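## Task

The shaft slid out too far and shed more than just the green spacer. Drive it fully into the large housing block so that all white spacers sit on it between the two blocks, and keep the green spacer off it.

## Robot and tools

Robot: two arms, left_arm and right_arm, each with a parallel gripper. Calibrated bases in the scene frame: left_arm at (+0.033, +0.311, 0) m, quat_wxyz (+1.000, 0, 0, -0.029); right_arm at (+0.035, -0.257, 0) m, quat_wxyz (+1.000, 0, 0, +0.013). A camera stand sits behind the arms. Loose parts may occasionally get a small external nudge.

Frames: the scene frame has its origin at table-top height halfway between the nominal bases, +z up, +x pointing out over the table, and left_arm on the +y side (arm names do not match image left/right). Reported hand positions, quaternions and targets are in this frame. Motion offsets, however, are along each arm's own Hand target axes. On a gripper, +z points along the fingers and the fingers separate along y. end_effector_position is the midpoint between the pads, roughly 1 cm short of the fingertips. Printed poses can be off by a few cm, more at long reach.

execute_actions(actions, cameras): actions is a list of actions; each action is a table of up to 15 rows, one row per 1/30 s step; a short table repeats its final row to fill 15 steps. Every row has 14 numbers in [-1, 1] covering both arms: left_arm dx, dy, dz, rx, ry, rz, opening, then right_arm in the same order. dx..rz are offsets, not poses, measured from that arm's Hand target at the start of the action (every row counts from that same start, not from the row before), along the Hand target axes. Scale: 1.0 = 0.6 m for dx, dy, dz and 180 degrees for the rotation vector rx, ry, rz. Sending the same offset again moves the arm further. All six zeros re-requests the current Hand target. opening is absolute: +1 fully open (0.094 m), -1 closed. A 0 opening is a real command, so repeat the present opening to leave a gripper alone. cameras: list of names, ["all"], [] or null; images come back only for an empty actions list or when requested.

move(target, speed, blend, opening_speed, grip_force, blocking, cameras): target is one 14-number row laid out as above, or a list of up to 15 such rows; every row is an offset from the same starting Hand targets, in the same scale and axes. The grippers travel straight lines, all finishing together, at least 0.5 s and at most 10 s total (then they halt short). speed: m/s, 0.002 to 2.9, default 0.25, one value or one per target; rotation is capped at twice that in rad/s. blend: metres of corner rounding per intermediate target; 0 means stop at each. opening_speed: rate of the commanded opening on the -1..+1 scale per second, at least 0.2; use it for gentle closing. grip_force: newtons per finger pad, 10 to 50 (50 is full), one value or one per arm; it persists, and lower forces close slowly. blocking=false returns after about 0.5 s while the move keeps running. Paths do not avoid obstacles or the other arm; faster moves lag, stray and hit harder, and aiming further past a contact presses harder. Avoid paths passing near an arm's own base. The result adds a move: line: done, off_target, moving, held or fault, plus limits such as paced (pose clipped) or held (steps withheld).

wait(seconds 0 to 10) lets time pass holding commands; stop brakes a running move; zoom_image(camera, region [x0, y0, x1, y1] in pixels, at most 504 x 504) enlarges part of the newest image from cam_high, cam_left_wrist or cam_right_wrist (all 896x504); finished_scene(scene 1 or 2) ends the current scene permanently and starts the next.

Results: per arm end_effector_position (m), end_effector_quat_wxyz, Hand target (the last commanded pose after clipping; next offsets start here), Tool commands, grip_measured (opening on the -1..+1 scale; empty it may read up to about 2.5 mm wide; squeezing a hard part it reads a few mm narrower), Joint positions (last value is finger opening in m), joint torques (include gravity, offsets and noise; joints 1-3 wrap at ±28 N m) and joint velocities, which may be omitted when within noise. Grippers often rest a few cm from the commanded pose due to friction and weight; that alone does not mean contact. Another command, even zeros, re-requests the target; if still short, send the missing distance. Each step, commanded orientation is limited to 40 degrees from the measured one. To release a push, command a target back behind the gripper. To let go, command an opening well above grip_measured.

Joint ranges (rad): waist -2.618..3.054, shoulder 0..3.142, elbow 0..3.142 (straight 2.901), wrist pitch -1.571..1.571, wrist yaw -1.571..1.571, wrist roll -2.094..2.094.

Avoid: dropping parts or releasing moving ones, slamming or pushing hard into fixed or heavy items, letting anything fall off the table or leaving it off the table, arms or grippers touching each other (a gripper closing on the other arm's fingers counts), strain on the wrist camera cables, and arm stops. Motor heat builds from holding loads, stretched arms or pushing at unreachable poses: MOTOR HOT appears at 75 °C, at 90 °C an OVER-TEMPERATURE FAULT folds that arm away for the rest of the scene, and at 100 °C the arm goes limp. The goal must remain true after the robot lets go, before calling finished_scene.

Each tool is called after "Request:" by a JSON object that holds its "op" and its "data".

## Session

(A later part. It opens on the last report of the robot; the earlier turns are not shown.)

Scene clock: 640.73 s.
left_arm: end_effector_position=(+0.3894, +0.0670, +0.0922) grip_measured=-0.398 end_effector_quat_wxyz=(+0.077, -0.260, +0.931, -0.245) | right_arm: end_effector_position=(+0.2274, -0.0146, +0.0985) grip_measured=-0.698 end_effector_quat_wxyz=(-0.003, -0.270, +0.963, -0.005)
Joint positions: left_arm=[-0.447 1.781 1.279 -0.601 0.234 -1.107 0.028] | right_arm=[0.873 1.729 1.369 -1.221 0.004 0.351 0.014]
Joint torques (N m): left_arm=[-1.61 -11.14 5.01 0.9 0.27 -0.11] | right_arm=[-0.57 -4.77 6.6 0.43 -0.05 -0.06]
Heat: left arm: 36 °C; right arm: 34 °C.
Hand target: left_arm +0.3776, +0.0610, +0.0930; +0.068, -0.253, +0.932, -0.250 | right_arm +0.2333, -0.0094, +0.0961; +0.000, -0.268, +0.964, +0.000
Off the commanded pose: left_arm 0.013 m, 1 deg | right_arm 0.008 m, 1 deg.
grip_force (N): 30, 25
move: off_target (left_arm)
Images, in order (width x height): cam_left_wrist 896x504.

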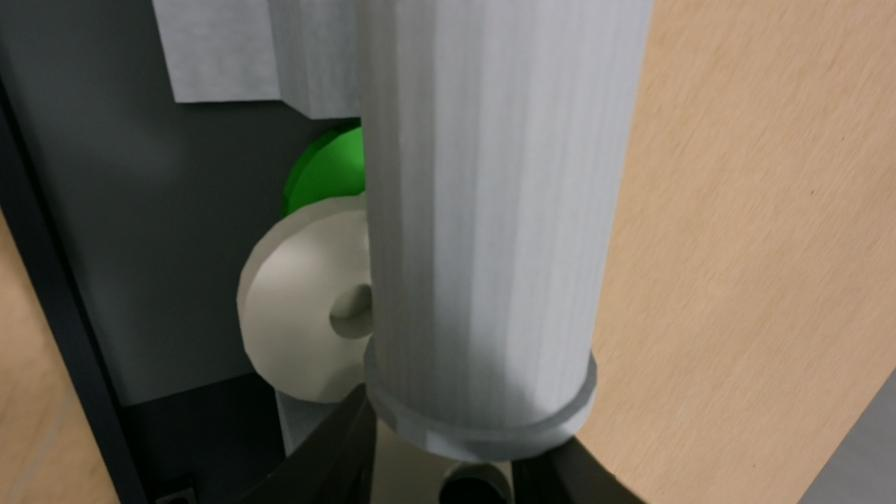

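Request:
{"op": "move", "data": {"target": [-0.010,0,0,0,0,0,-0.4,0,0,0,0,0,0,-0.85], "speed": 0.03, "cameras": ["cam_left_wrist","cam_high"]}}

Request:
{"op": "zoom_image", "data": {"camera": "cam_left_wrist", "region": [340, 380, 620, 504]}}

Request:
{"op": "zoom_image", "data": {"camera": "cam_high", "region": [440, 230, 530, 310]}}

Scene clock: 658.43 s.
left_arm: end_effector_position=(+0.3894, +0.0670, +0.0922) grip_measured=-0.398 end_effector_quat_wxyz=(+0.077, -0.260, +0.931, -0.245) | right_arm: end_effector_position=(+0.2274, -0.0146, +0.0985) grip_measured=-0.698 end_effector_quat_wxyz=(-0.003, -0.270, +0.963, -0.005)
Joint positions: left_arm=[-0.447 1.781 1.279 -0.601 0.234 -1.107 0.028] | right_arm=[0.873 1.729 1.369 -1.221 0.004 0.351 0.014]
Joint torques (N m): left_arm=[-0.42 -10.07 6.09 0.85 0.33 0.03] | right_arm=[-0.57 -4.77 6.61 0.43 -0.05 -0.05]
Heat: left arm: 36 °C; right arm: 34 °C.
Hand target: left_arm +0.3827, +0.0640, +0.0930; +0.068, -0.254, +0.932, -0.250 | right_arm +0.2333, -0.0094, +0.0961; +0.000, -0.268, +0.964, +0.000
Off the commanded pose: left_arm 0.007 m, 1 deg | right_arm 0.008 m, 1 deg.
grip_force (N): 30, 25
move: done
Images, in order (width x height): cam_high 896x504, cam_left_wrist 896x504.

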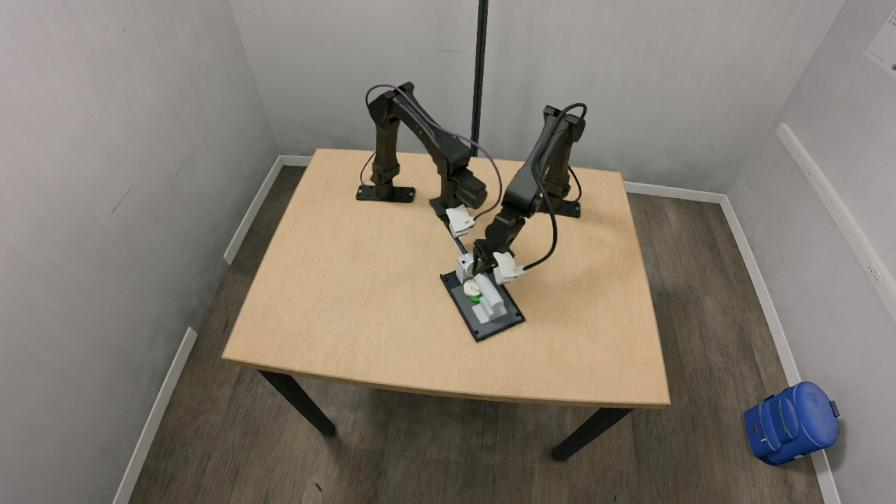

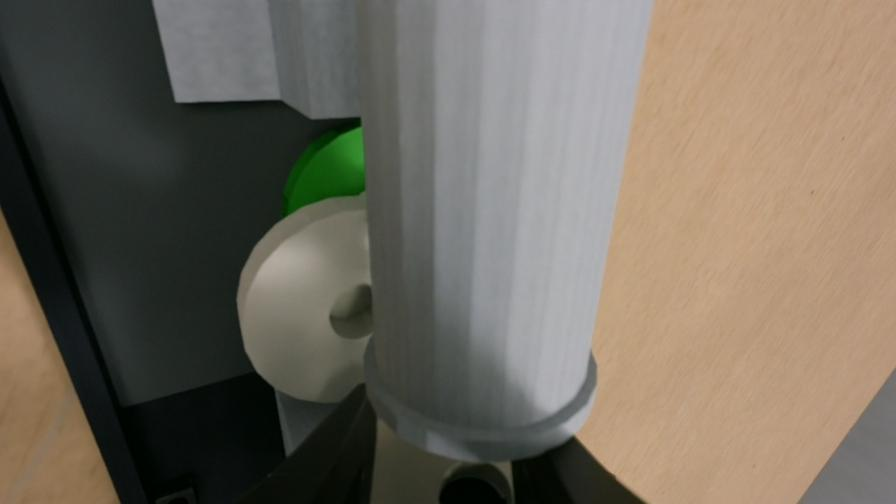

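Scaled by 1.800 from the camera's 896x504 image, which has a finer 1280x720 frame.

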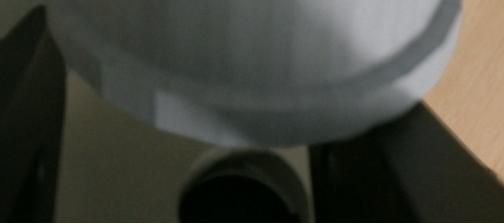

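Scaled by 5.600 from the camera's 896x504 image, which has a finer 1280x720 frame.

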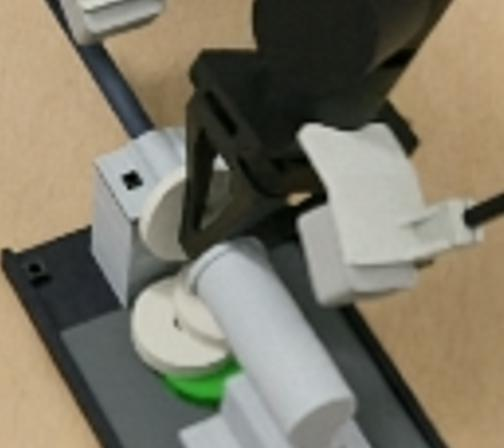

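Request:
{"op": "zoom_image", "data": {"camera": "cam_high", "region": [452, 245, 492, 285]}}

Scaled by 12.600 from the camera's 896x504 image, which has a finer 1280x720 frame.

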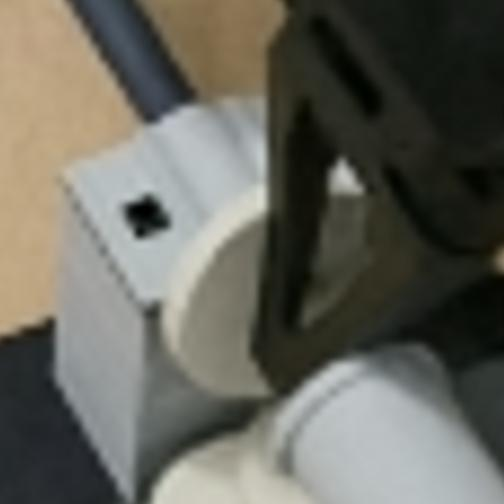

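Request:
{"op": "move", "data": {"target": [0,0,0,0,0,0,-0.4,-0.010,0,0,0,0,0,-0.85], "speed": 0.03, "cameras": ["cam_left_wrist"]}}

Request:
{"op": "zoom_image", "data": {"camera": "cam_left_wrist", "region": [340, 380, 620, 504]}}

Scene clock: 689.80 s.
left_arm: end_effector_position=(+0.3894, +0.0670, +0.0922) grip_measured=-0.398 end_effector_quat_wxyz=(+0.077, -0.260, +0.931, -0.245) | right_arm: end_effector_position=(+0.2289, -0.0151, +0.0983) grip_measured=-0.698 end_effector_quat_wxyz=(-0.009, -0.268, +0.963, -0.008)
Joint positions: left_arm=[-0.447 1.781 1.279 -0.601 0.234 -1.107 0.028] | right_arm=[0.867 1.744 1.385 -1.235 0.003 0.351 0.014]
Joint torques (N m): left_arm=[-0.42 -10.07 6.09 0.85 0.33 0.03] | right_arm=[-0.65 -4.41 7.39 0.5 -0.04 -0.12]
Heat: left arm: 36 °C; right arm: 34 °C.
Hand target: left_arm +0.3827, +0.0640, +0.0930; +0.068, -0.254, +0.932, -0.250 | right_arm +0.2385, -0.0063, +0.0961; +0.000, -0.268, +0.964, +0.000
Off the commanded pose: left_arm 0.007 m, 1 deg | right_arm 0.013 m, 1 deg.
grip_force (N): 30, 25
move: off_target (right_arm)
Images, in order (width x height): cam_left_wrist 896x504.

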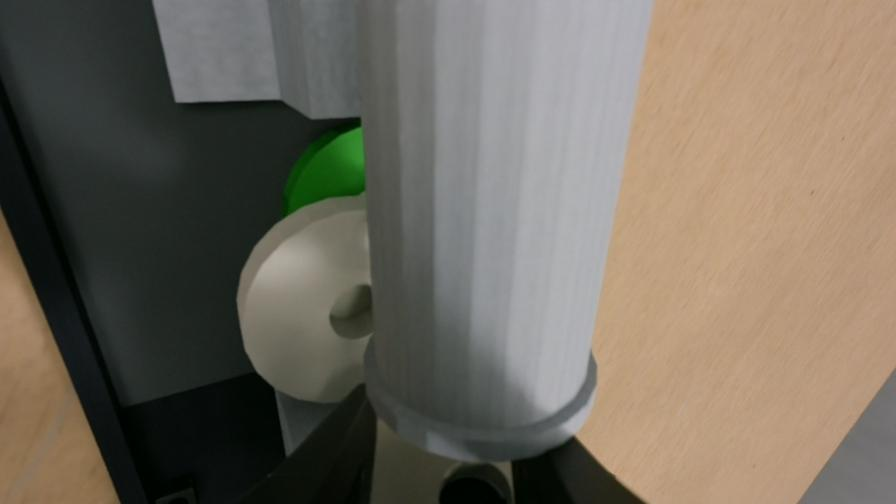

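Scaled by 1.800 from the camera's 896x504 image, which has a finer 1280x720 frame.

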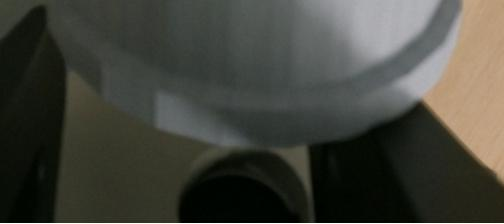

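Request:
{"op": "move", "data": {"target": [0,-0.005,-0.00866,0,0,0,-0.4,0.006,0,0,0,0,0,-0.85], "speed": 0.03, "cameras": ["cam_left_wrist"]}}

Request:
{"op": "zoom_image", "data": {"camera": "cam_left_wrist", "region": [340, 380, 620, 504]}}

Scene clock: 714.20 s.
left_arm: end_effector_position=(+0.3894, +0.0670, +0.0922) grip_measured=-0.398 end_effector_quat_wxyz=(+0.077, -0.260, +0.931, -0.245) | right_arm: end_effector_position=(+0.2289, -0.0151, +0.0983) grip_measured=-0.698 end_effector_quat_wxyz=(-0.009, -0.268, +0.963, -0.008)
Joint positions: left_arm=[-0.447 1.781 1.279 -0.601 0.234 -1.107 0.028] | right_arm=[0.867 1.744 1.385 -1.235 0.003 0.351 0.014]
Joint torques (N m): left_arm=[-0.42 -10.63 7.42 0.66 0.33 0.03] | right_arm=[-0.36 -5.22 6.17 0.52 -0.04 -0.08]
Heat: left arm: 36 °C; right arm: 36 °C.
Hand target: left_arm +0.3828, +0.0640, +0.0990; +0.068, -0.253, +0.932, -0.250 | right_arm +0.2354, -0.0081, +0.0961; +0.000, -0.268, +0.964, +0.000
Off the commanded pose: left_arm 0.010 m, 1 deg | right_arm 0.010 m, 1 deg.
grip_force (N): 30, 25
move: done
Images, in order (width x height): cam_left_wrist 896x504.

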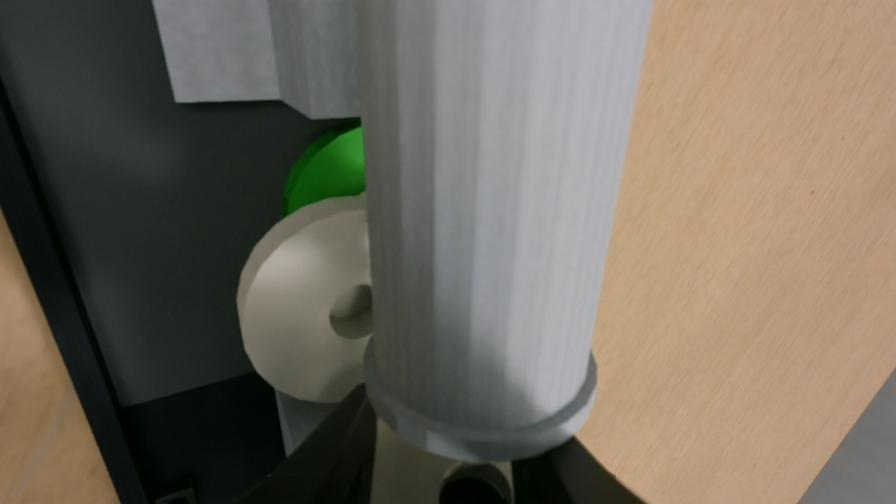

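Scaled by 1.800 from the camera's 896x504 image, which has a finer 1280x720 frame.

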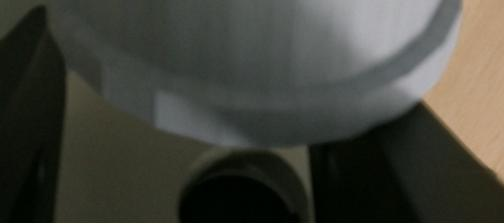

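Request:
{"op": "move", "data": {"target": [0,-0.0033,-0.0058,0,0,0,-0.4,-0.004,0,0,0,0,0,-0.85], "speed": 0.03, "cameras": ["cam_left_wrist"]}}

Request:
{"op": "zoom_image", "data": {"camera": "cam_left_wrist", "region": [340, 380, 620, 504]}}

Scene clock: 719.27 s.
left_arm: end_effector_position=(+0.3892, +0.0671, +0.0920) grip_measured=-0.398 end_effector_quat_wxyz=(+0.077, -0.260, +0.931, -0.244) | right_arm: end_effector_position=(+0.2289, -0.0151, +0.0983) grip_measured=-0.698 end_effector_quat_wxyz=(-0.009, -0.268, +0.963, -0.008)
Joint positions: left_arm=[-0.447 1.781 1.279 -0.602 0.234 -1.107 0.028] | right_arm=[0.867 1.744 1.385 -1.235 0.003 0.351 0.014]
Joint torques (N m): left_arm=[-0.4 -11 8.36 0.54 0.33 0.03] | right_arm=[-0.57 -4.68 6.99 0.5 -0.04 -0.11]
Heat: left arm: 36 °C; right arm: 36 °C.
Hand target: left_arm +0.3827, +0.0640, +0.1030; +0.068, -0.253, +0.932, -0.250 | right_arm +0.2375, -0.0069, +0.0961; +0.000, -0.268, +0.964, +0.000
Off the commanded pose: left_arm 0.013 m, 1 deg | right_arm 0.012 m, 1 deg.
grip_force (N): 30, 25
move: off_target (left_arm, right_arm)
Images, in order (width x height): cam_left_wrist 896x504.

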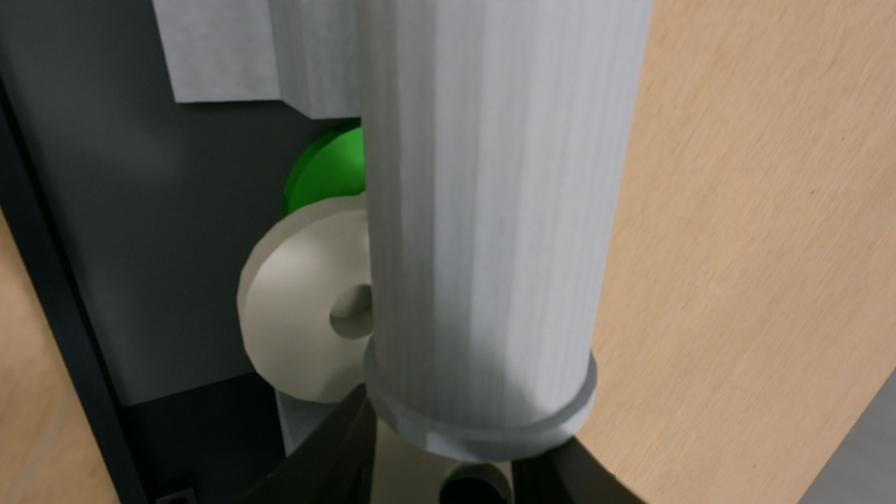

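Scaled by 1.800 from the camera's 896x504 image, which has a finer 1280x720 frame.

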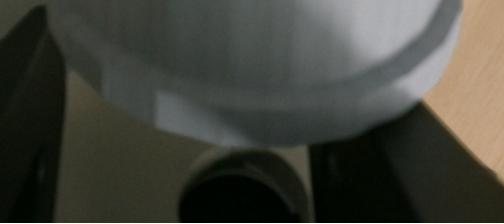

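Request:
{"op": "move", "data": {"target": [0,-0.0033,-0.0058,0,0,0,-0.4,0,0,0,0,0,0,-0.85], "speed": 0.03, "cameras": ["cam_left_wrist"]}}

Request:
{"op": "zoom_image", "data": {"camera": "cam_left_wrist", "region": [340, 380, 620, 504]}}

Scene clock: 724.67 s.
left_arm: end_effector_position=(+0.3883, +0.0678, +0.0922) grip_measured=-0.398 end_effector_quat_wxyz=(+0.075, -0.261, +0.931, -0.242) | right_arm: end_effector_position=(+0.2289, -0.0151, +0.0983) grip_measured=-0.698 end_effector_quat_wxyz=(-0.009, -0.268, +0.963, -0.008)
Joint positions: left_arm=[-0.447 1.781 1.282 -0.611 0.233 -1.107 0.028] | right_arm=[0.867 1.744 1.385 -1.235 0.003 0.351 0.014]
Joint torques (N m): left_arm=[-0.4 -11.32 9.07 0.47 0.34 0.03] | right_arm=[-0.55 -4.67 6.98 0.51 -0.04 -0.1]
Heat: left arm: 36 °C; right arm: 36 °C.
Hand target: left_arm +0.3827, +0.0641, +0.1070; +0.068, -0.254, +0.932, -0.250 | right_arm +0.2375, -0.0069, +0.0961; +0.000, -0.268, +0.964, +0.000
Off the commanded pose: left_arm 0.016 m, 1 deg | right_arm 0.012 m, 1 deg.
grip_force (N): 30, 25
move: off_target (left_arm, right_arm)
Images, in order (width x height): cam_left_wrist 896x504.

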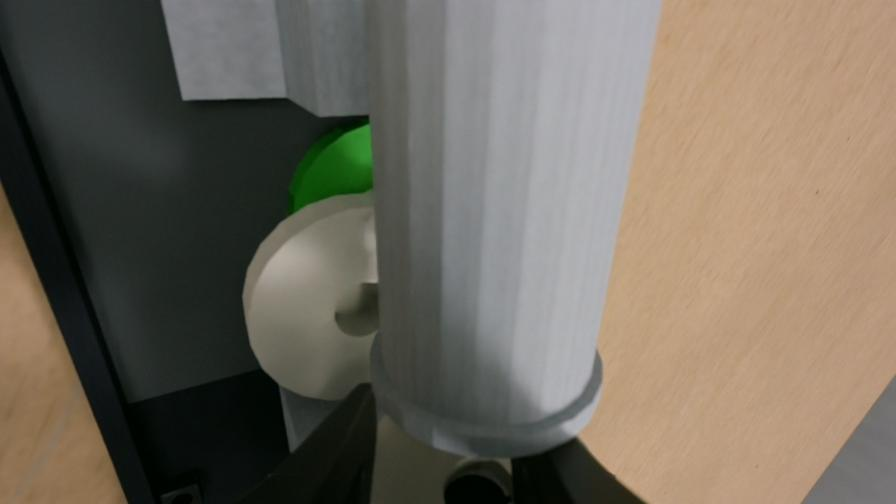

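Scaled by 1.800 from the camera's 896x504 image, which has a finer 1280x720 frame.

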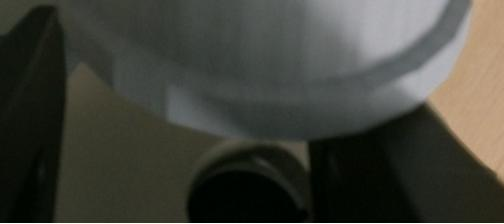

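Request:
{"op": "move", "data": {"target": [0,-0.0033,-0.0058,0,0,0,-0.4,0,0,0,0,0,0,-0.85], "speed": 0.03, "cameras": ["cam_left_wrist"]}}

Request:
{"op": "zoom_image", "data": {"camera": "cam_left_wrist", "region": [340, 380, 620, 504]}}

Scene clock: 730.53 s.
left_arm: end_effector_position=(+0.3867, +0.0689, +0.0932) grip_measured=-0.398 end_effector_quat_wxyz=(+0.072, -0.262, +0.933, -0.238) | right_arm: end_effector_position=(+0.2289, -0.0151, +0.0983) grip_measured=-0.698 end_effector_quat_wxyz=(-0.009, -0.268, +0.963, -0.008)
Joint positions: left_arm=[-0.447 1.781 1.292 -0.632 0.232 -1.107 0.028] | right_arm=[0.867 1.744 1.385 -1.235 0.003 0.351 0.014]
Joint torques (N m): left_arm=[-0.4 -11.63 9.29 0.53 0.35 0.03] | right_arm=[-0.58 -4.68 7.01 0.5 -0.04 -0.11]
Heat: left arm: 36 °C; right arm: 36 °C.
Hand target: left_arm +0.3827, +0.0641, +0.1110; +0.068, -0.254, +0.932, -0.250 | right_arm +0.2375, -0.0069, +0.0961; +0.000, -0.268, +0.964, +0.000
Off the commanded pose: left_arm 0.019 m, 2 deg | right_arm 0.012 m, 1 deg.
grip_force (N): 30, 25
move: off_target (left_arm, right_arm)
Images, in order (width x height): cam_left_wrist 896x504.

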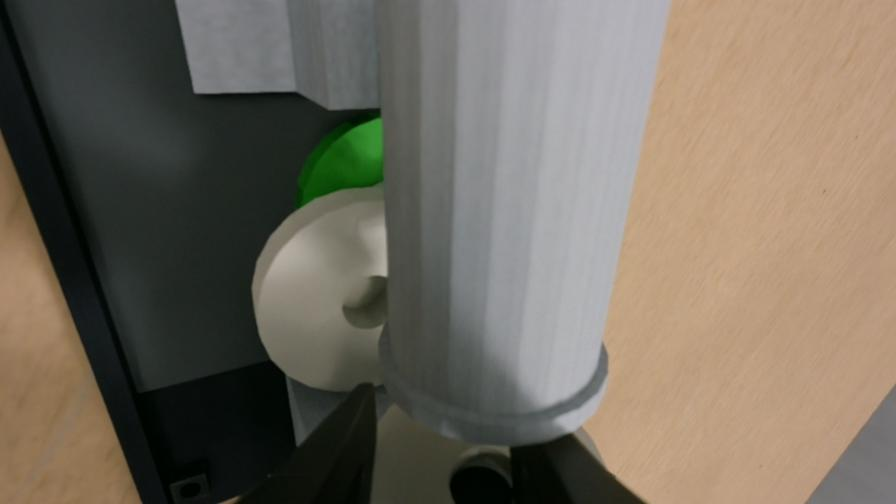

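Scaled by 1.800 from the camera's 896x504 image, which has a finer 1280x720 frame.

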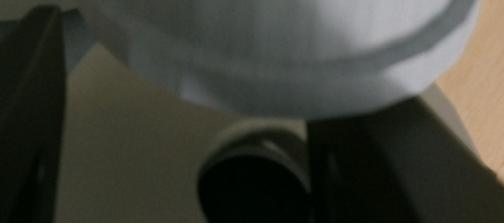

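Request:
{"op": "zoom_image", "data": {"camera": "cam_left_wrist", "region": [430, 430, 530, 504]}}

Scaled by 5.040 from the camera's 896x504 image, which has a finer 1280x720 frame.

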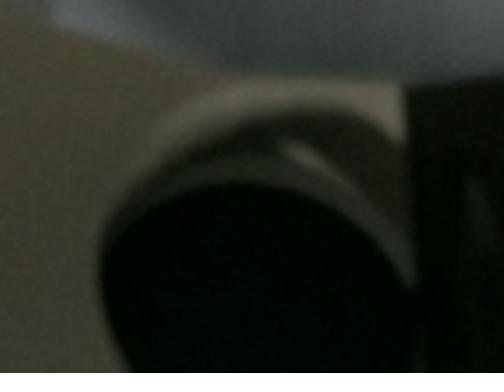

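Request:
{"op": "move", "data": {"target": [-0.008,0.0066,0.0116,0,0,0,-0.4,0,0,0,0,0,0,-0.85], "speed": 0.03, "cameras": ["cam_left_wrist"]}}

Request:
{"op": "zoom_image", "data": {"camera": "cam_left_wrist", "region": [430, 430, 530, 504]}}

Scene clock: 766.17 s.
left_arm: end_effector_position=(+0.3869, +0.0692, +0.0936) grip_measured=-0.398 end_effector_quat_wxyz=(+0.070, -0.260, +0.933, -0.241) | right_arm: end_effector_position=(+0.2289, -0.0151, +0.0983) grip_measured=-0.698 end_effector_quat_wxyz=(-0.009, -0.268, +0.963, -0.008)
Joint positions: left_arm=[-0.442 1.781 1.292 -0.632 0.242 -1.1 0.028] | right_arm=[0.867 1.744 1.385 -1.235 0.003 0.351 0.014]
Joint torques (N m): left_arm=[0.13 -10.07 8.35 0.72 0.32 0.07] | right_arm=[-0.58 -4.67 6.97 0.5 -0.03 -0.11]
Heat: left arm: 38 °C; right arm: 36 °C.
Hand target: left_arm +0.3869, +0.0665, +0.1029; +0.068, -0.253, +0.932, -0.250 | right_arm +0.2375, -0.0069, +0.0961; +0.000, -0.268, +0.964, +0.000
Off the commanded pose: left_arm 0.010 m, 1 deg | right_arm 0.012 m, 1 deg.
grip_force (N): 30, 25
move: off_target (right_arm)
Images, in order (width x height): cam_left_wrist 896x504.

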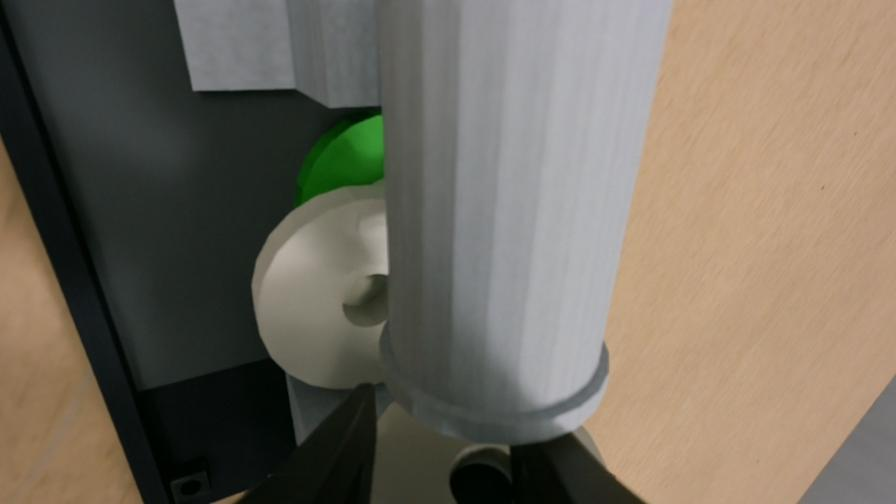

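Scaled by 5.040 from the camera's 896x504 image, which has a finer 1280x720 frame.

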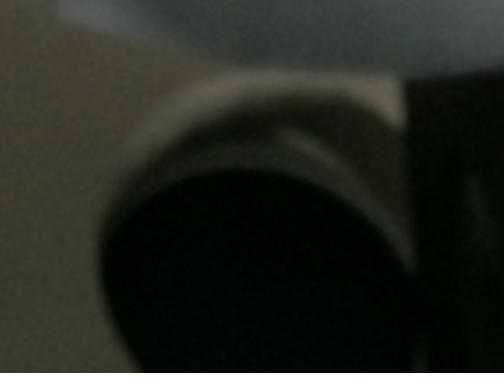

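Request:
{"op": "move", "data": {"target": [-0.0083,0,0,0,0,0,-0.4,0,0,0,0,0,0,-0.85], "speed": 0.03, "cameras": ["cam_left_wrist"]}}

Request:
{"op": "zoom_image", "data": {"camera": "cam_left_wrist", "region": [380, 380, 580, 504]}}

Scene clock: 771.27 s.
left_arm: end_effector_position=(+0.3858, +0.0704, +0.0935) grip_measured=-0.398 end_effector_quat_wxyz=(+0.063, -0.258, +0.933, -0.243) | right_arm: end_effector_position=(+0.2289, -0.0151, +0.0983) grip_measured=-0.698 end_effector_quat_wxyz=(-0.009, -0.268, +0.963, -0.008)
Joint positions: left_arm=[-0.434 1.781 1.292 -0.639 0.259 -1.09 0.028] | right_arm=[0.867 1.744 1.385 -1.235 0.003 0.351 0.014]
Joint torques (N m): left_arm=[0.44 -9.2 9.39 0.72 0.2 0.09] | right_arm=[-0.55 -4.68 6.98 0.51 -0.03 -0.1]
Heat: left arm: 38 °C; right arm: 36 °C.
Hand target: left_arm +0.3911, +0.0690, +0.1029; +0.068, -0.253, +0.932, -0.250 | right_arm +0.2375, -0.0069, +0.0961; +0.000, -0.268, +0.964, +0.000
Off the commanded pose: left_arm 0.011 m, 1 deg | right_arm 0.012 m, 1 deg.
grip_force (N): 30, 25
move: off_target (left_arm, right_arm)
Images, in order (width x height): cam_left_wrist 896x504.

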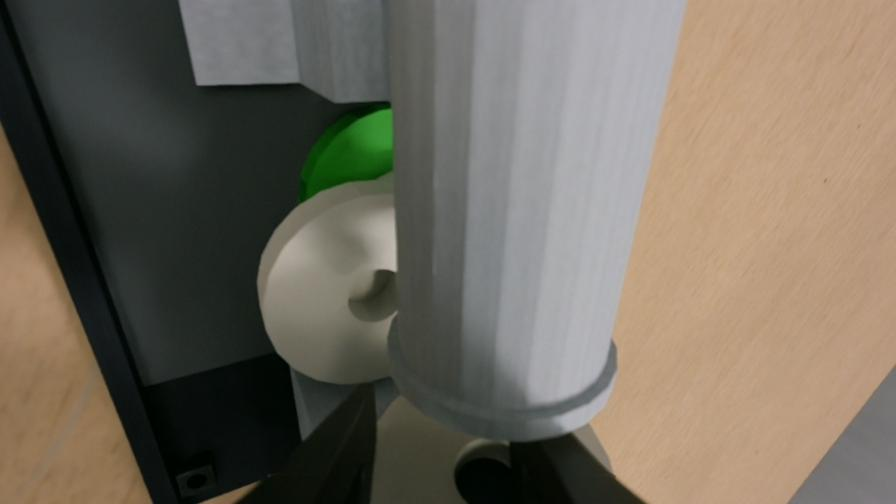

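Scaled by 2.520 from the camera's 896x504 image, which has a finer 1280x720 frame.

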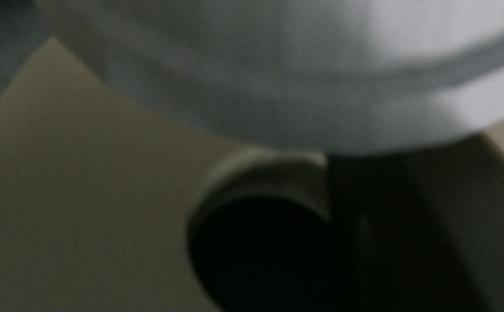

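Request:
{"op": "wait", "data": {"seconds": 0.1, "cameras": ["cam_high"]}}

Request:
{"op": "zoom_image", "data": {"camera": "cam_high", "region": [452, 245, 492, 285]}}

Scene clock: 779.00 s.
left_arm: end_effector_position=(+0.3858, +0.0704, +0.0935) grip_measured=-0.398 end_effector_quat_wxyz=(+0.063, -0.258, +0.933, -0.243) | right_arm: end_effector_position=(+0.2289, -0.0151, +0.0983) grip_measured=-0.698 end_effector_quat_wxyz=(-0.009, -0.268, +0.963, -0.008)
Joint positions: left_arm=[-0.434 1.781 1.292 -0.639 0.259 -1.09 0.028] | right_arm=[0.867 1.744 1.385 -1.235 0.003 0.351 0.014]
Joint torques (N m): left_arm=[0.44 -9.2 9.4 0.72 0.2 0.09] | right_arm=[-0.57 -4.68 6.99 0.5 -0.04 -0.1]
Heat: left arm: 38 °C; right arm: 36 °C.
Hand target: left_arm +0.3911, +0.0690, +0.1029; +0.068, -0.254, +0.932, -0.250 | right_arm +0.2375, -0.0069, +0.0961; +0.000, -0.268, +0.964, +0.000
Tool commands: left_gripper/opening=-0.4 right_gripper/opening=-0.85
Off the commanded pose: left_arm 0.011 m, 1 deg | right_arm 0.012 m, 1 deg.
grip_force (N): 30, 25
wait: 0.10 s; at rest from the start
Images, in order (width x height): cam_high 896x504.

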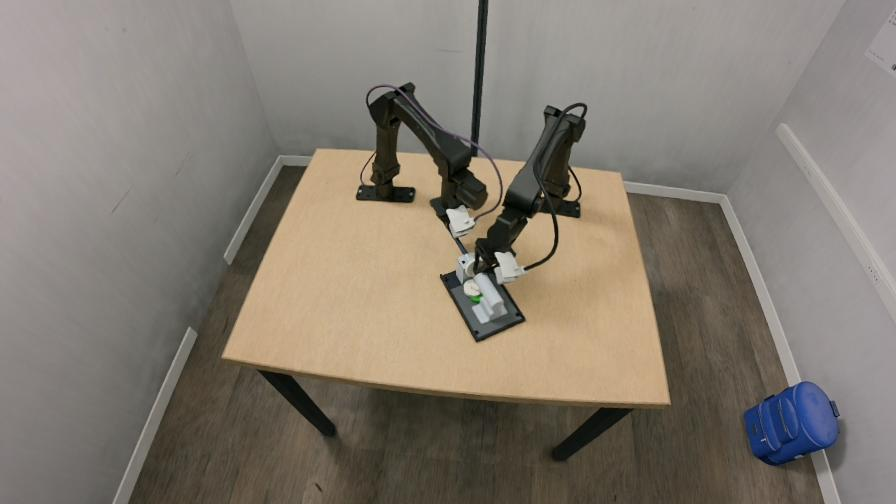

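Scaled by 12.600 from the camera's 896x504 image, which has a finer 1280x720 frame.

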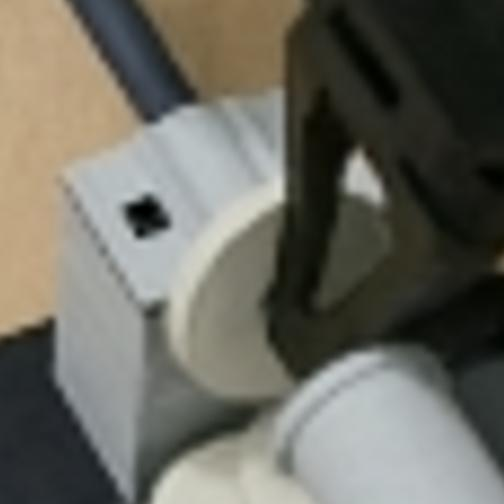

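Request:
{"op": "move", "data": {"target": [-0.008,0,0,0,0,0,-0.4,0,0,0,0,0,0,-0.85], "speed": 0.03, "cameras": ["cam_left_wrist","cam_high"]}}

Request:
{"op": "zoom_image", "data": {"camera": "cam_left_wrist", "region": [380, 380, 580, 504]}}

Request:
{"op": "zoom_image", "data": {"camera": "cam_high", "region": [452, 245, 492, 285]}}

Scene clock: 787.97 s.
left_arm: end_effector_position=(+0.3877, +0.0728, +0.0956) grip_measured=-0.398 end_effector_quat_wxyz=(+0.062, -0.257, +0.933, -0.245) | right_arm: end_effector_position=(+0.2289, -0.0151, +0.0983) grip_measured=-0.698 end_effector_quat_wxyz=(-0.009, -0.268, +0.963, -0.008)
Joint positions: left_arm=[-0.423 1.781 1.299 -0.648 0.268 -1.079 0.028] | right_arm=[0.867 1.744 1.385 -1.235 0.003 0.351 0.014]
Joint torques (N m): left_arm=[0.54 -8.34 9.84 0.75 0.16 0.07] | right_arm=[-0.58 -4.68 6.99 0.5 -0.04 -0.1]
Heat: left arm: 39 °C; right arm: 36 °C.
Hand target: left_arm +0.3953, +0.0714, +0.1030; +0.068, -0.253, +0.932, -0.250 | right_arm +0.2375, -0.0069, +0.0961; +0.000, -0.268, +0.964, +0.000
Off the commanded pose: left_arm 0.011 m, 1 deg | right_arm 0.012 m, 1 deg.
grip_force (N): 30, 25
move: off_target (left_arm, right_arm)
Images, in order (width x height): cam_high 896x504, cam_left_wrist 896x504.

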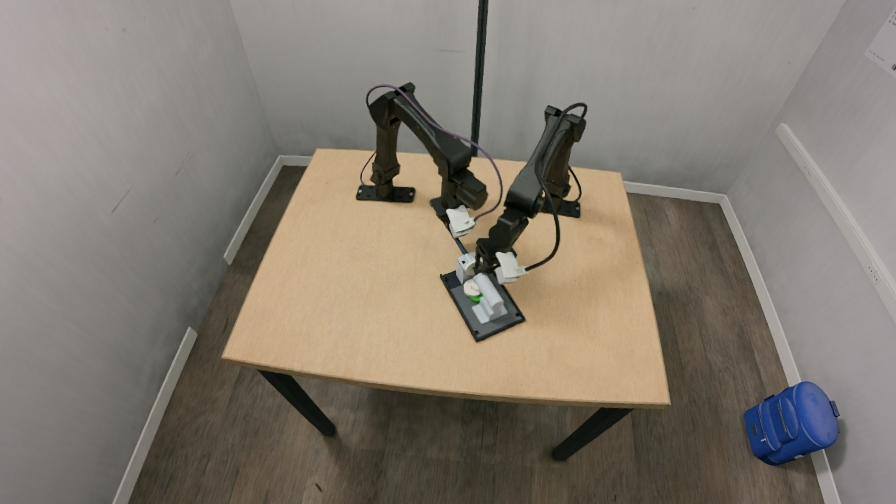

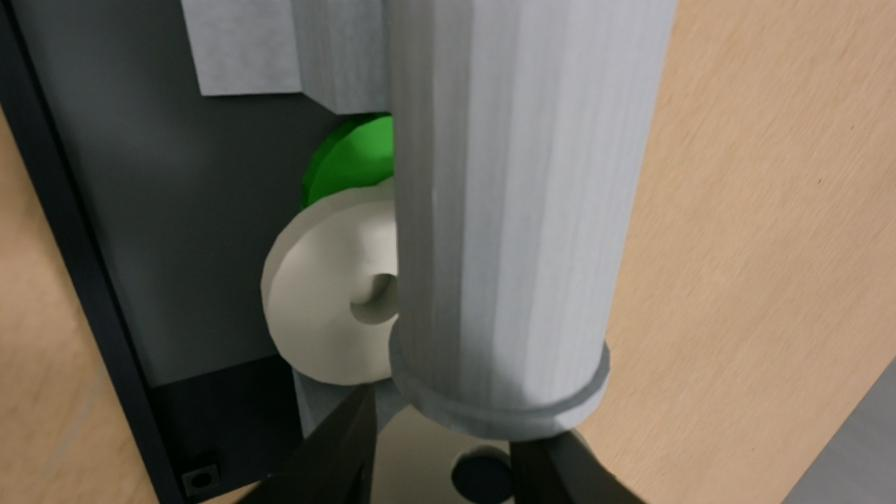

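Scaled by 2.520 from the camera's 896x504 image, which has a finer 1280x720 frame.

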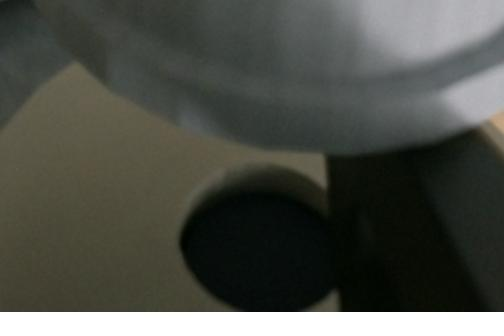

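Scaled by 12.600 from the camera's 896x504 image, which has a finer 1280x720 frame.

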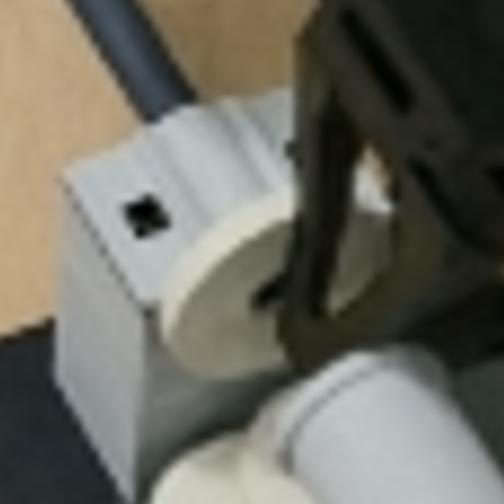

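Request:
{"op": "move", "data": {"target": [0,0,0,0,0,0,-0.4,0,-0.004,0,0,0,0,-0.85], "speed": 0.03}}

Request:
{"op": "move", "data": {"target": [0,0,0,0,0,0,-0.4,0,0,-0.004,0,0,0,-0.85], "speed": 0.03}}

Scene clock: 816.30 s.
left_arm: end_effector_position=(+0.3877, +0.0728, +0.0956) grip_measured=-0.398 end_effector_quat_wxyz=(+0.062, -0.257, +0.933, -0.245) | right_arm: end_effector_position=(+0.2291, -0.0153, +0.0983) grip_measured=-0.698 end_effector_quat_wxyz=(-0.010, -0.267, +0.964, -0.006)
Joint positions: left_arm=[-0.423 1.781 1.299 -0.648 0.268 -1.079 0.028] | right_arm=[0.863 1.744 1.385 -1.235 -0.003 0.348 0.014]
Joint torques (N m): left_arm=[0.53 -8.35 9.83 0.74 0.16 0.09] | right_arm=[-0.79 -4.86 6.69 0.51 0.03 -0.14]
Heat: left arm: 37 °C; right arm: 36 °C.
Hand target: left_arm +0.3953, +0.0714, +0.1030; +0.068, -0.253, +0.932, -0.250 | right_arm +0.2387, -0.0089, +0.0961; +0.000, -0.268, +0.964, +0.000
Off the commanded pose: left_arm 0.011 m, 1 deg | right_arm 0.012 m, 1 deg.
grip_force (N): 30, 25
move: off_target (left_arm, right_arm)

Scene clock: 817.00 s.
left_arm: end_effector_position=(+0.3877, +0.0728, +0.0956) grip_measured=-0.398 end_effector_quat_wxyz=(+0.062, -0.257, +0.933, -0.245) | right_arm: end_effector_position=(+0.2290, -0.0154, +0.0983) grip_measured=-0.698 end_effector_quat_wxyz=(-0.011, -0.267, +0.964, -0.006)
Joint positions: left_arm=[-0.423 1.781 1.299 -0.648 0.268 -1.079 0.028] | right_arm=[0.863 1.744 1.385 -1.236 -0.003 0.348 0.014]
Joint torques (N m): left_arm=[0.54 -8.35 9.83 0.75 0.17 0.09] | right_arm=[-0.77 -4.94 7.38 0.42 0.02 -0.15]
Heat: left arm: 36 °C; right arm: 36 °C.
Hand target: left_arm +0.3953, +0.0714, +0.1030; +0.068, -0.253, +0.932, -0.250 | right_arm +0.2387, -0.0090, +0.0985; +0.000, -0.268, +0.964, +0.000
Off the commanded pose: left_arm 0.011 m, 1 deg | right_arm 0.012 m, 1 deg.
grip_force (N): 30, 25
move: off_target (left_arm, right_arm)

Request:
{"op": "move", "data": {"target": [0,0,0,0,0,0,-0.4,-0.0083,0,0.002,0,0,0,-0.85], "speed": 0.03, "cameras": ["cam_high","cam_left_wrist"]}}

Request:
{"op": "zoom_image", "data": {"camera": "cam_high", "region": [452, 245, 492, 285]}}

Scene clock: 831.13 s.
left_arm: end_effector_position=(+0.3877, +0.0728, +0.0956) grip_measured=-0.398 end_effector_quat_wxyz=(+0.062, -0.257, +0.933, -0.245) | right_arm: end_effector_position=(+0.2294, -0.0153, +0.0984) grip_measured=-0.699 end_effector_quat_wxyz=(-0.016, -0.267, +0.963, -0.007)
Joint positions: left_arm=[-0.423 1.781 1.299 -0.648 0.268 -1.079 0.028] | right_arm=[0.859 1.755 1.398 -1.249 -0.008 0.344 0.014]
Joint torques (N m): left_arm=[0.53 -8.36 9.83 0.74 0.17 0.09] | right_arm=[-0.87 -4.63 7.61 0.54 0.09 -0.16]
Heat: left arm: 36 °C; right arm: 36 °C.
Hand target: left_arm +0.3953, +0.0714, +0.1030; +0.068, -0.253, +0.932, -0.250 | right_arm +0.2430, -0.0064, +0.0972; +0.000, -0.268, +0.963, +0.000
Off the commanded pose: left_arm 0.011 m, 1 deg | right_arm 0.016 m, 2 deg.
grip_force (N): 30, 25
move: off_target (left_arm, right_arm)
Images, in order (width x height): cam_high 896x504, cam_left_wrist 896x504.

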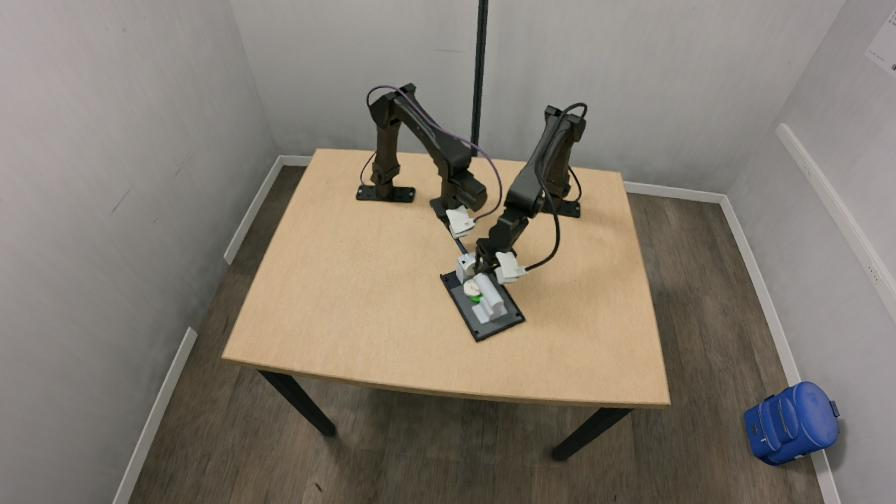

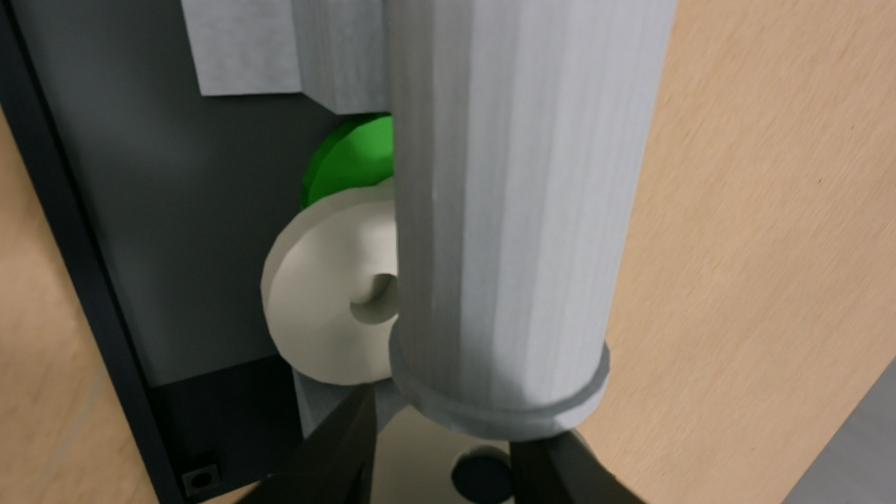

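Scaled by 12.600 from the camera's 896x504 image, which has a finer 1280x720 frame.

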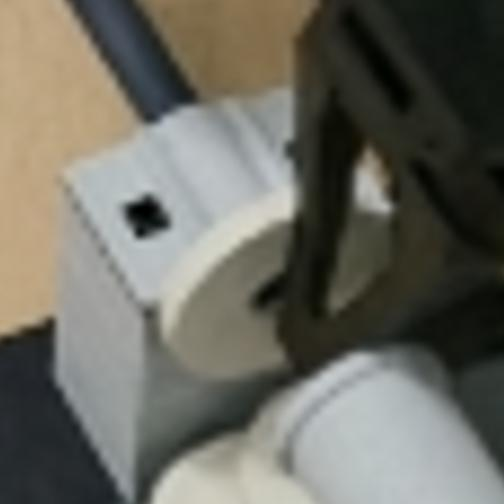

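Request:
{"op": "zoom_image", "data": {"camera": "cam_high", "region": [420, 180, 540, 300]}}

Scaled by 4.200 from the camera's 896x504 image, which has a finer 1280x720 frame.

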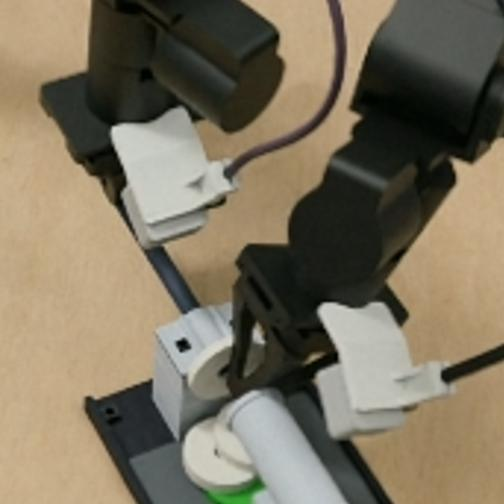

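Request:
{"op": "move", "data": {"target": [0,0,0,0,0,0,-0.4,0.020,0,0,0,0,0,-0.85], "speed": 0.05}}

Request:
{"op": "move", "data": {"target": [0,0,0,0,0,0,-0.4,0.001,0,0,0,0,0,-0.55], "speed": 0.03, "opening_speed": 0.3, "cameras": ["cam_right_wrist"]}}

Scene clock: 874.63 s.
left_arm: end_effector_position=(+0.3877, +0.0728, +0.0956) grip_measured=-0.398 end_effector_quat_wxyz=(+0.062, -0.257, +0.933, -0.245) | right_arm: end_effector_position=(+0.2293, -0.0152, +0.0984) grip_measured=-0.699 end_effector_quat_wxyz=(-0.017, -0.267, +0.963, -0.007)
Joint positions: left_arm=[-0.423 1.781 1.299 -0.648 0.268 -1.079 0.028] | right_arm=[0.859 1.755 1.398 -1.249 -0.008 0.344 0.014]
Joint torques (N m): left_arm=[0.53 -8.36 9.83 0.74 0.17 0.09] | right_arm=[0.12 -7.41 3.78 0.6 0.09 -0.03]
Heat: left arm: 37 °C; right arm: 35 °C.
Hand target: left_arm +0.3953, +0.0714, +0.1030; +0.068, -0.253, +0.932, -0.250 | right_arm +0.2327, -0.0125, +0.0972; +0.000, -0.268, +0.963, +0.000
Off the commanded pose: left_arm 0.011 m, 1 deg | right_arm 0.004 m, 2 deg.
grip_force (N): 30, 25
move: off_target (left_arm)

Scene clock: 875.83 s.
left_arm: end_effector_position=(+0.3877, +0.0728, +0.0956) grip_measured=-0.398 end_effector_quat_wxyz=(+0.062, -0.257, +0.933, -0.245) | right_arm: end_effector_position=(+0.2312, -0.0129, +0.0967) grip_measured=-0.553 end_effector_quat_wxyz=(-0.011, -0.267, +0.964, -0.003)
Joint positions: left_arm=[-0.423 1.781 1.299 -0.648 0.268 -1.079 0.028] | right_arm=[0.859 1.755 1.391 -1.23 -0.008 0.344 0.021]
Joint torques (N m): left_arm=[0.54 -8.35 9.83 0.74 0.16 0.09] | right_arm=[0.16 -7.58 4.05 0.49 0.09 -0.02]
Heat: left arm: 37 °C; right arm: 35 °C.
Hand target: left_arm +0.3953, +0.0714, +0.1030; +0.068, -0.253, +0.932, -0.250 | right_arm +0.2322, -0.0128, +0.0973; +0.000, -0.268, +0.963, +0.000
Off the commanded pose: left_arm 0.011 m, 1 deg | right_arm 0.001 m, 1 deg.
grip_force (N): 30, 25
move: off_target (left_arm)
Images, in order (width x height): cam_right_wrist 896x504.

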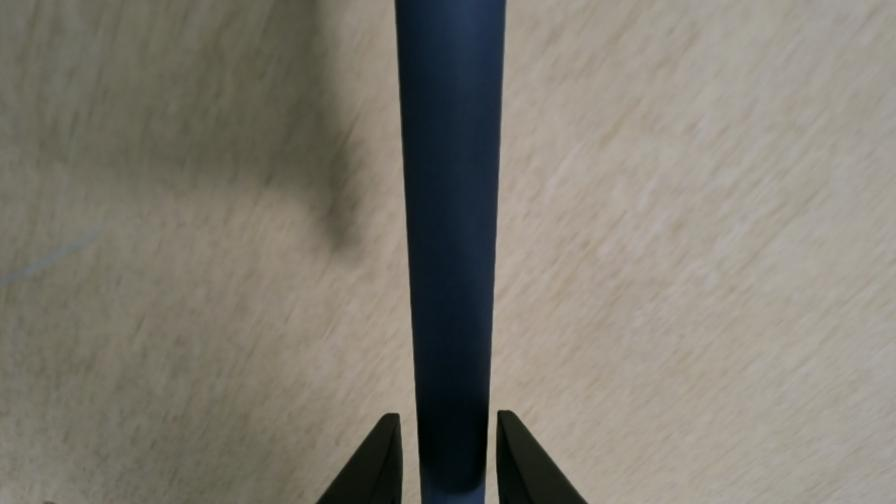

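Request:
{"op": "move", "data": {"target": [[0,0,0,0,0,0,-0.4,0,-0.002,0,0,0,0,-0.55],[0,0,0,0,0,0,-0.4,0,-0.002,0,0,0,0,-0.85]], "speed": 0.03, "opening_speed": 0.3, "cameras": ["cam_right_wrist"]}}

Scene clock: 886.97 s.
left_arm: end_effector_position=(+0.3877, +0.0728, +0.0956) grip_measured=-0.398 end_effector_quat_wxyz=(+0.062, -0.257, +0.933, -0.245) | right_arm: end_effector_position=(+0.2313, -0.0129, +0.0967) grip_measured=-0.682 end_effector_quat_wxyz=(-0.011, -0.267, +0.964, -0.003)
Joint positions: left_arm=[-0.423 1.781 1.299 -0.648 0.268 -1.079 0.028] | right_arm=[0.859 1.755 1.391 -1.229 -0.008 0.344 0.015]
Joint torques (N m): left_arm=[0.53 -8.35 9.84 0.75 0.16 0.09] | right_arm=[-0.09 -7.71 3.93 0.45 0.08 -0.06]
Heat: left arm: 37 °C; right arm: 35 °C.
Hand target: left_arm +0.3953, +0.0714, +0.1030; +0.068, -0.253, +0.932, -0.250 | right_arm +0.2328, -0.0139, +0.0973; +0.000, -0.268, +0.963, +0.000
Off the commanded pose: left_arm 0.011 m, 1 deg | right_arm 0.002 m, 1 deg.
grip_force (N): 30, 25
move: off_target (left_arm)
Images, in order (width x height): cam_right_wrist 896x504.

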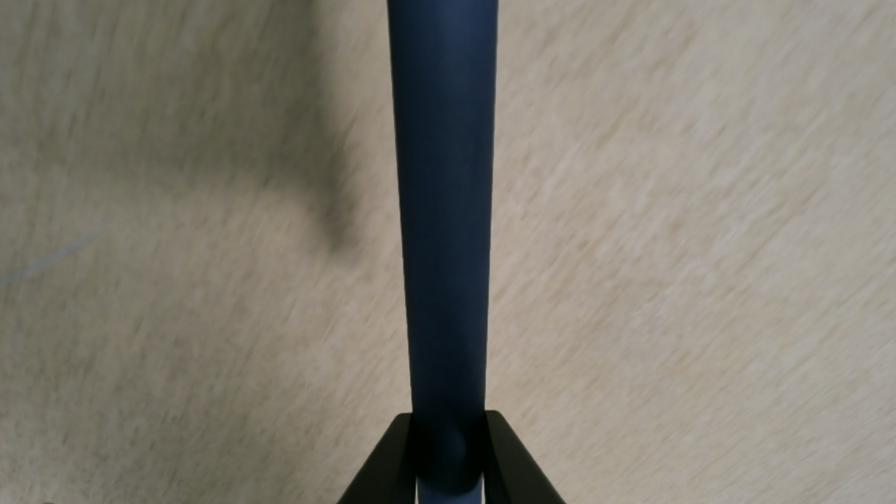

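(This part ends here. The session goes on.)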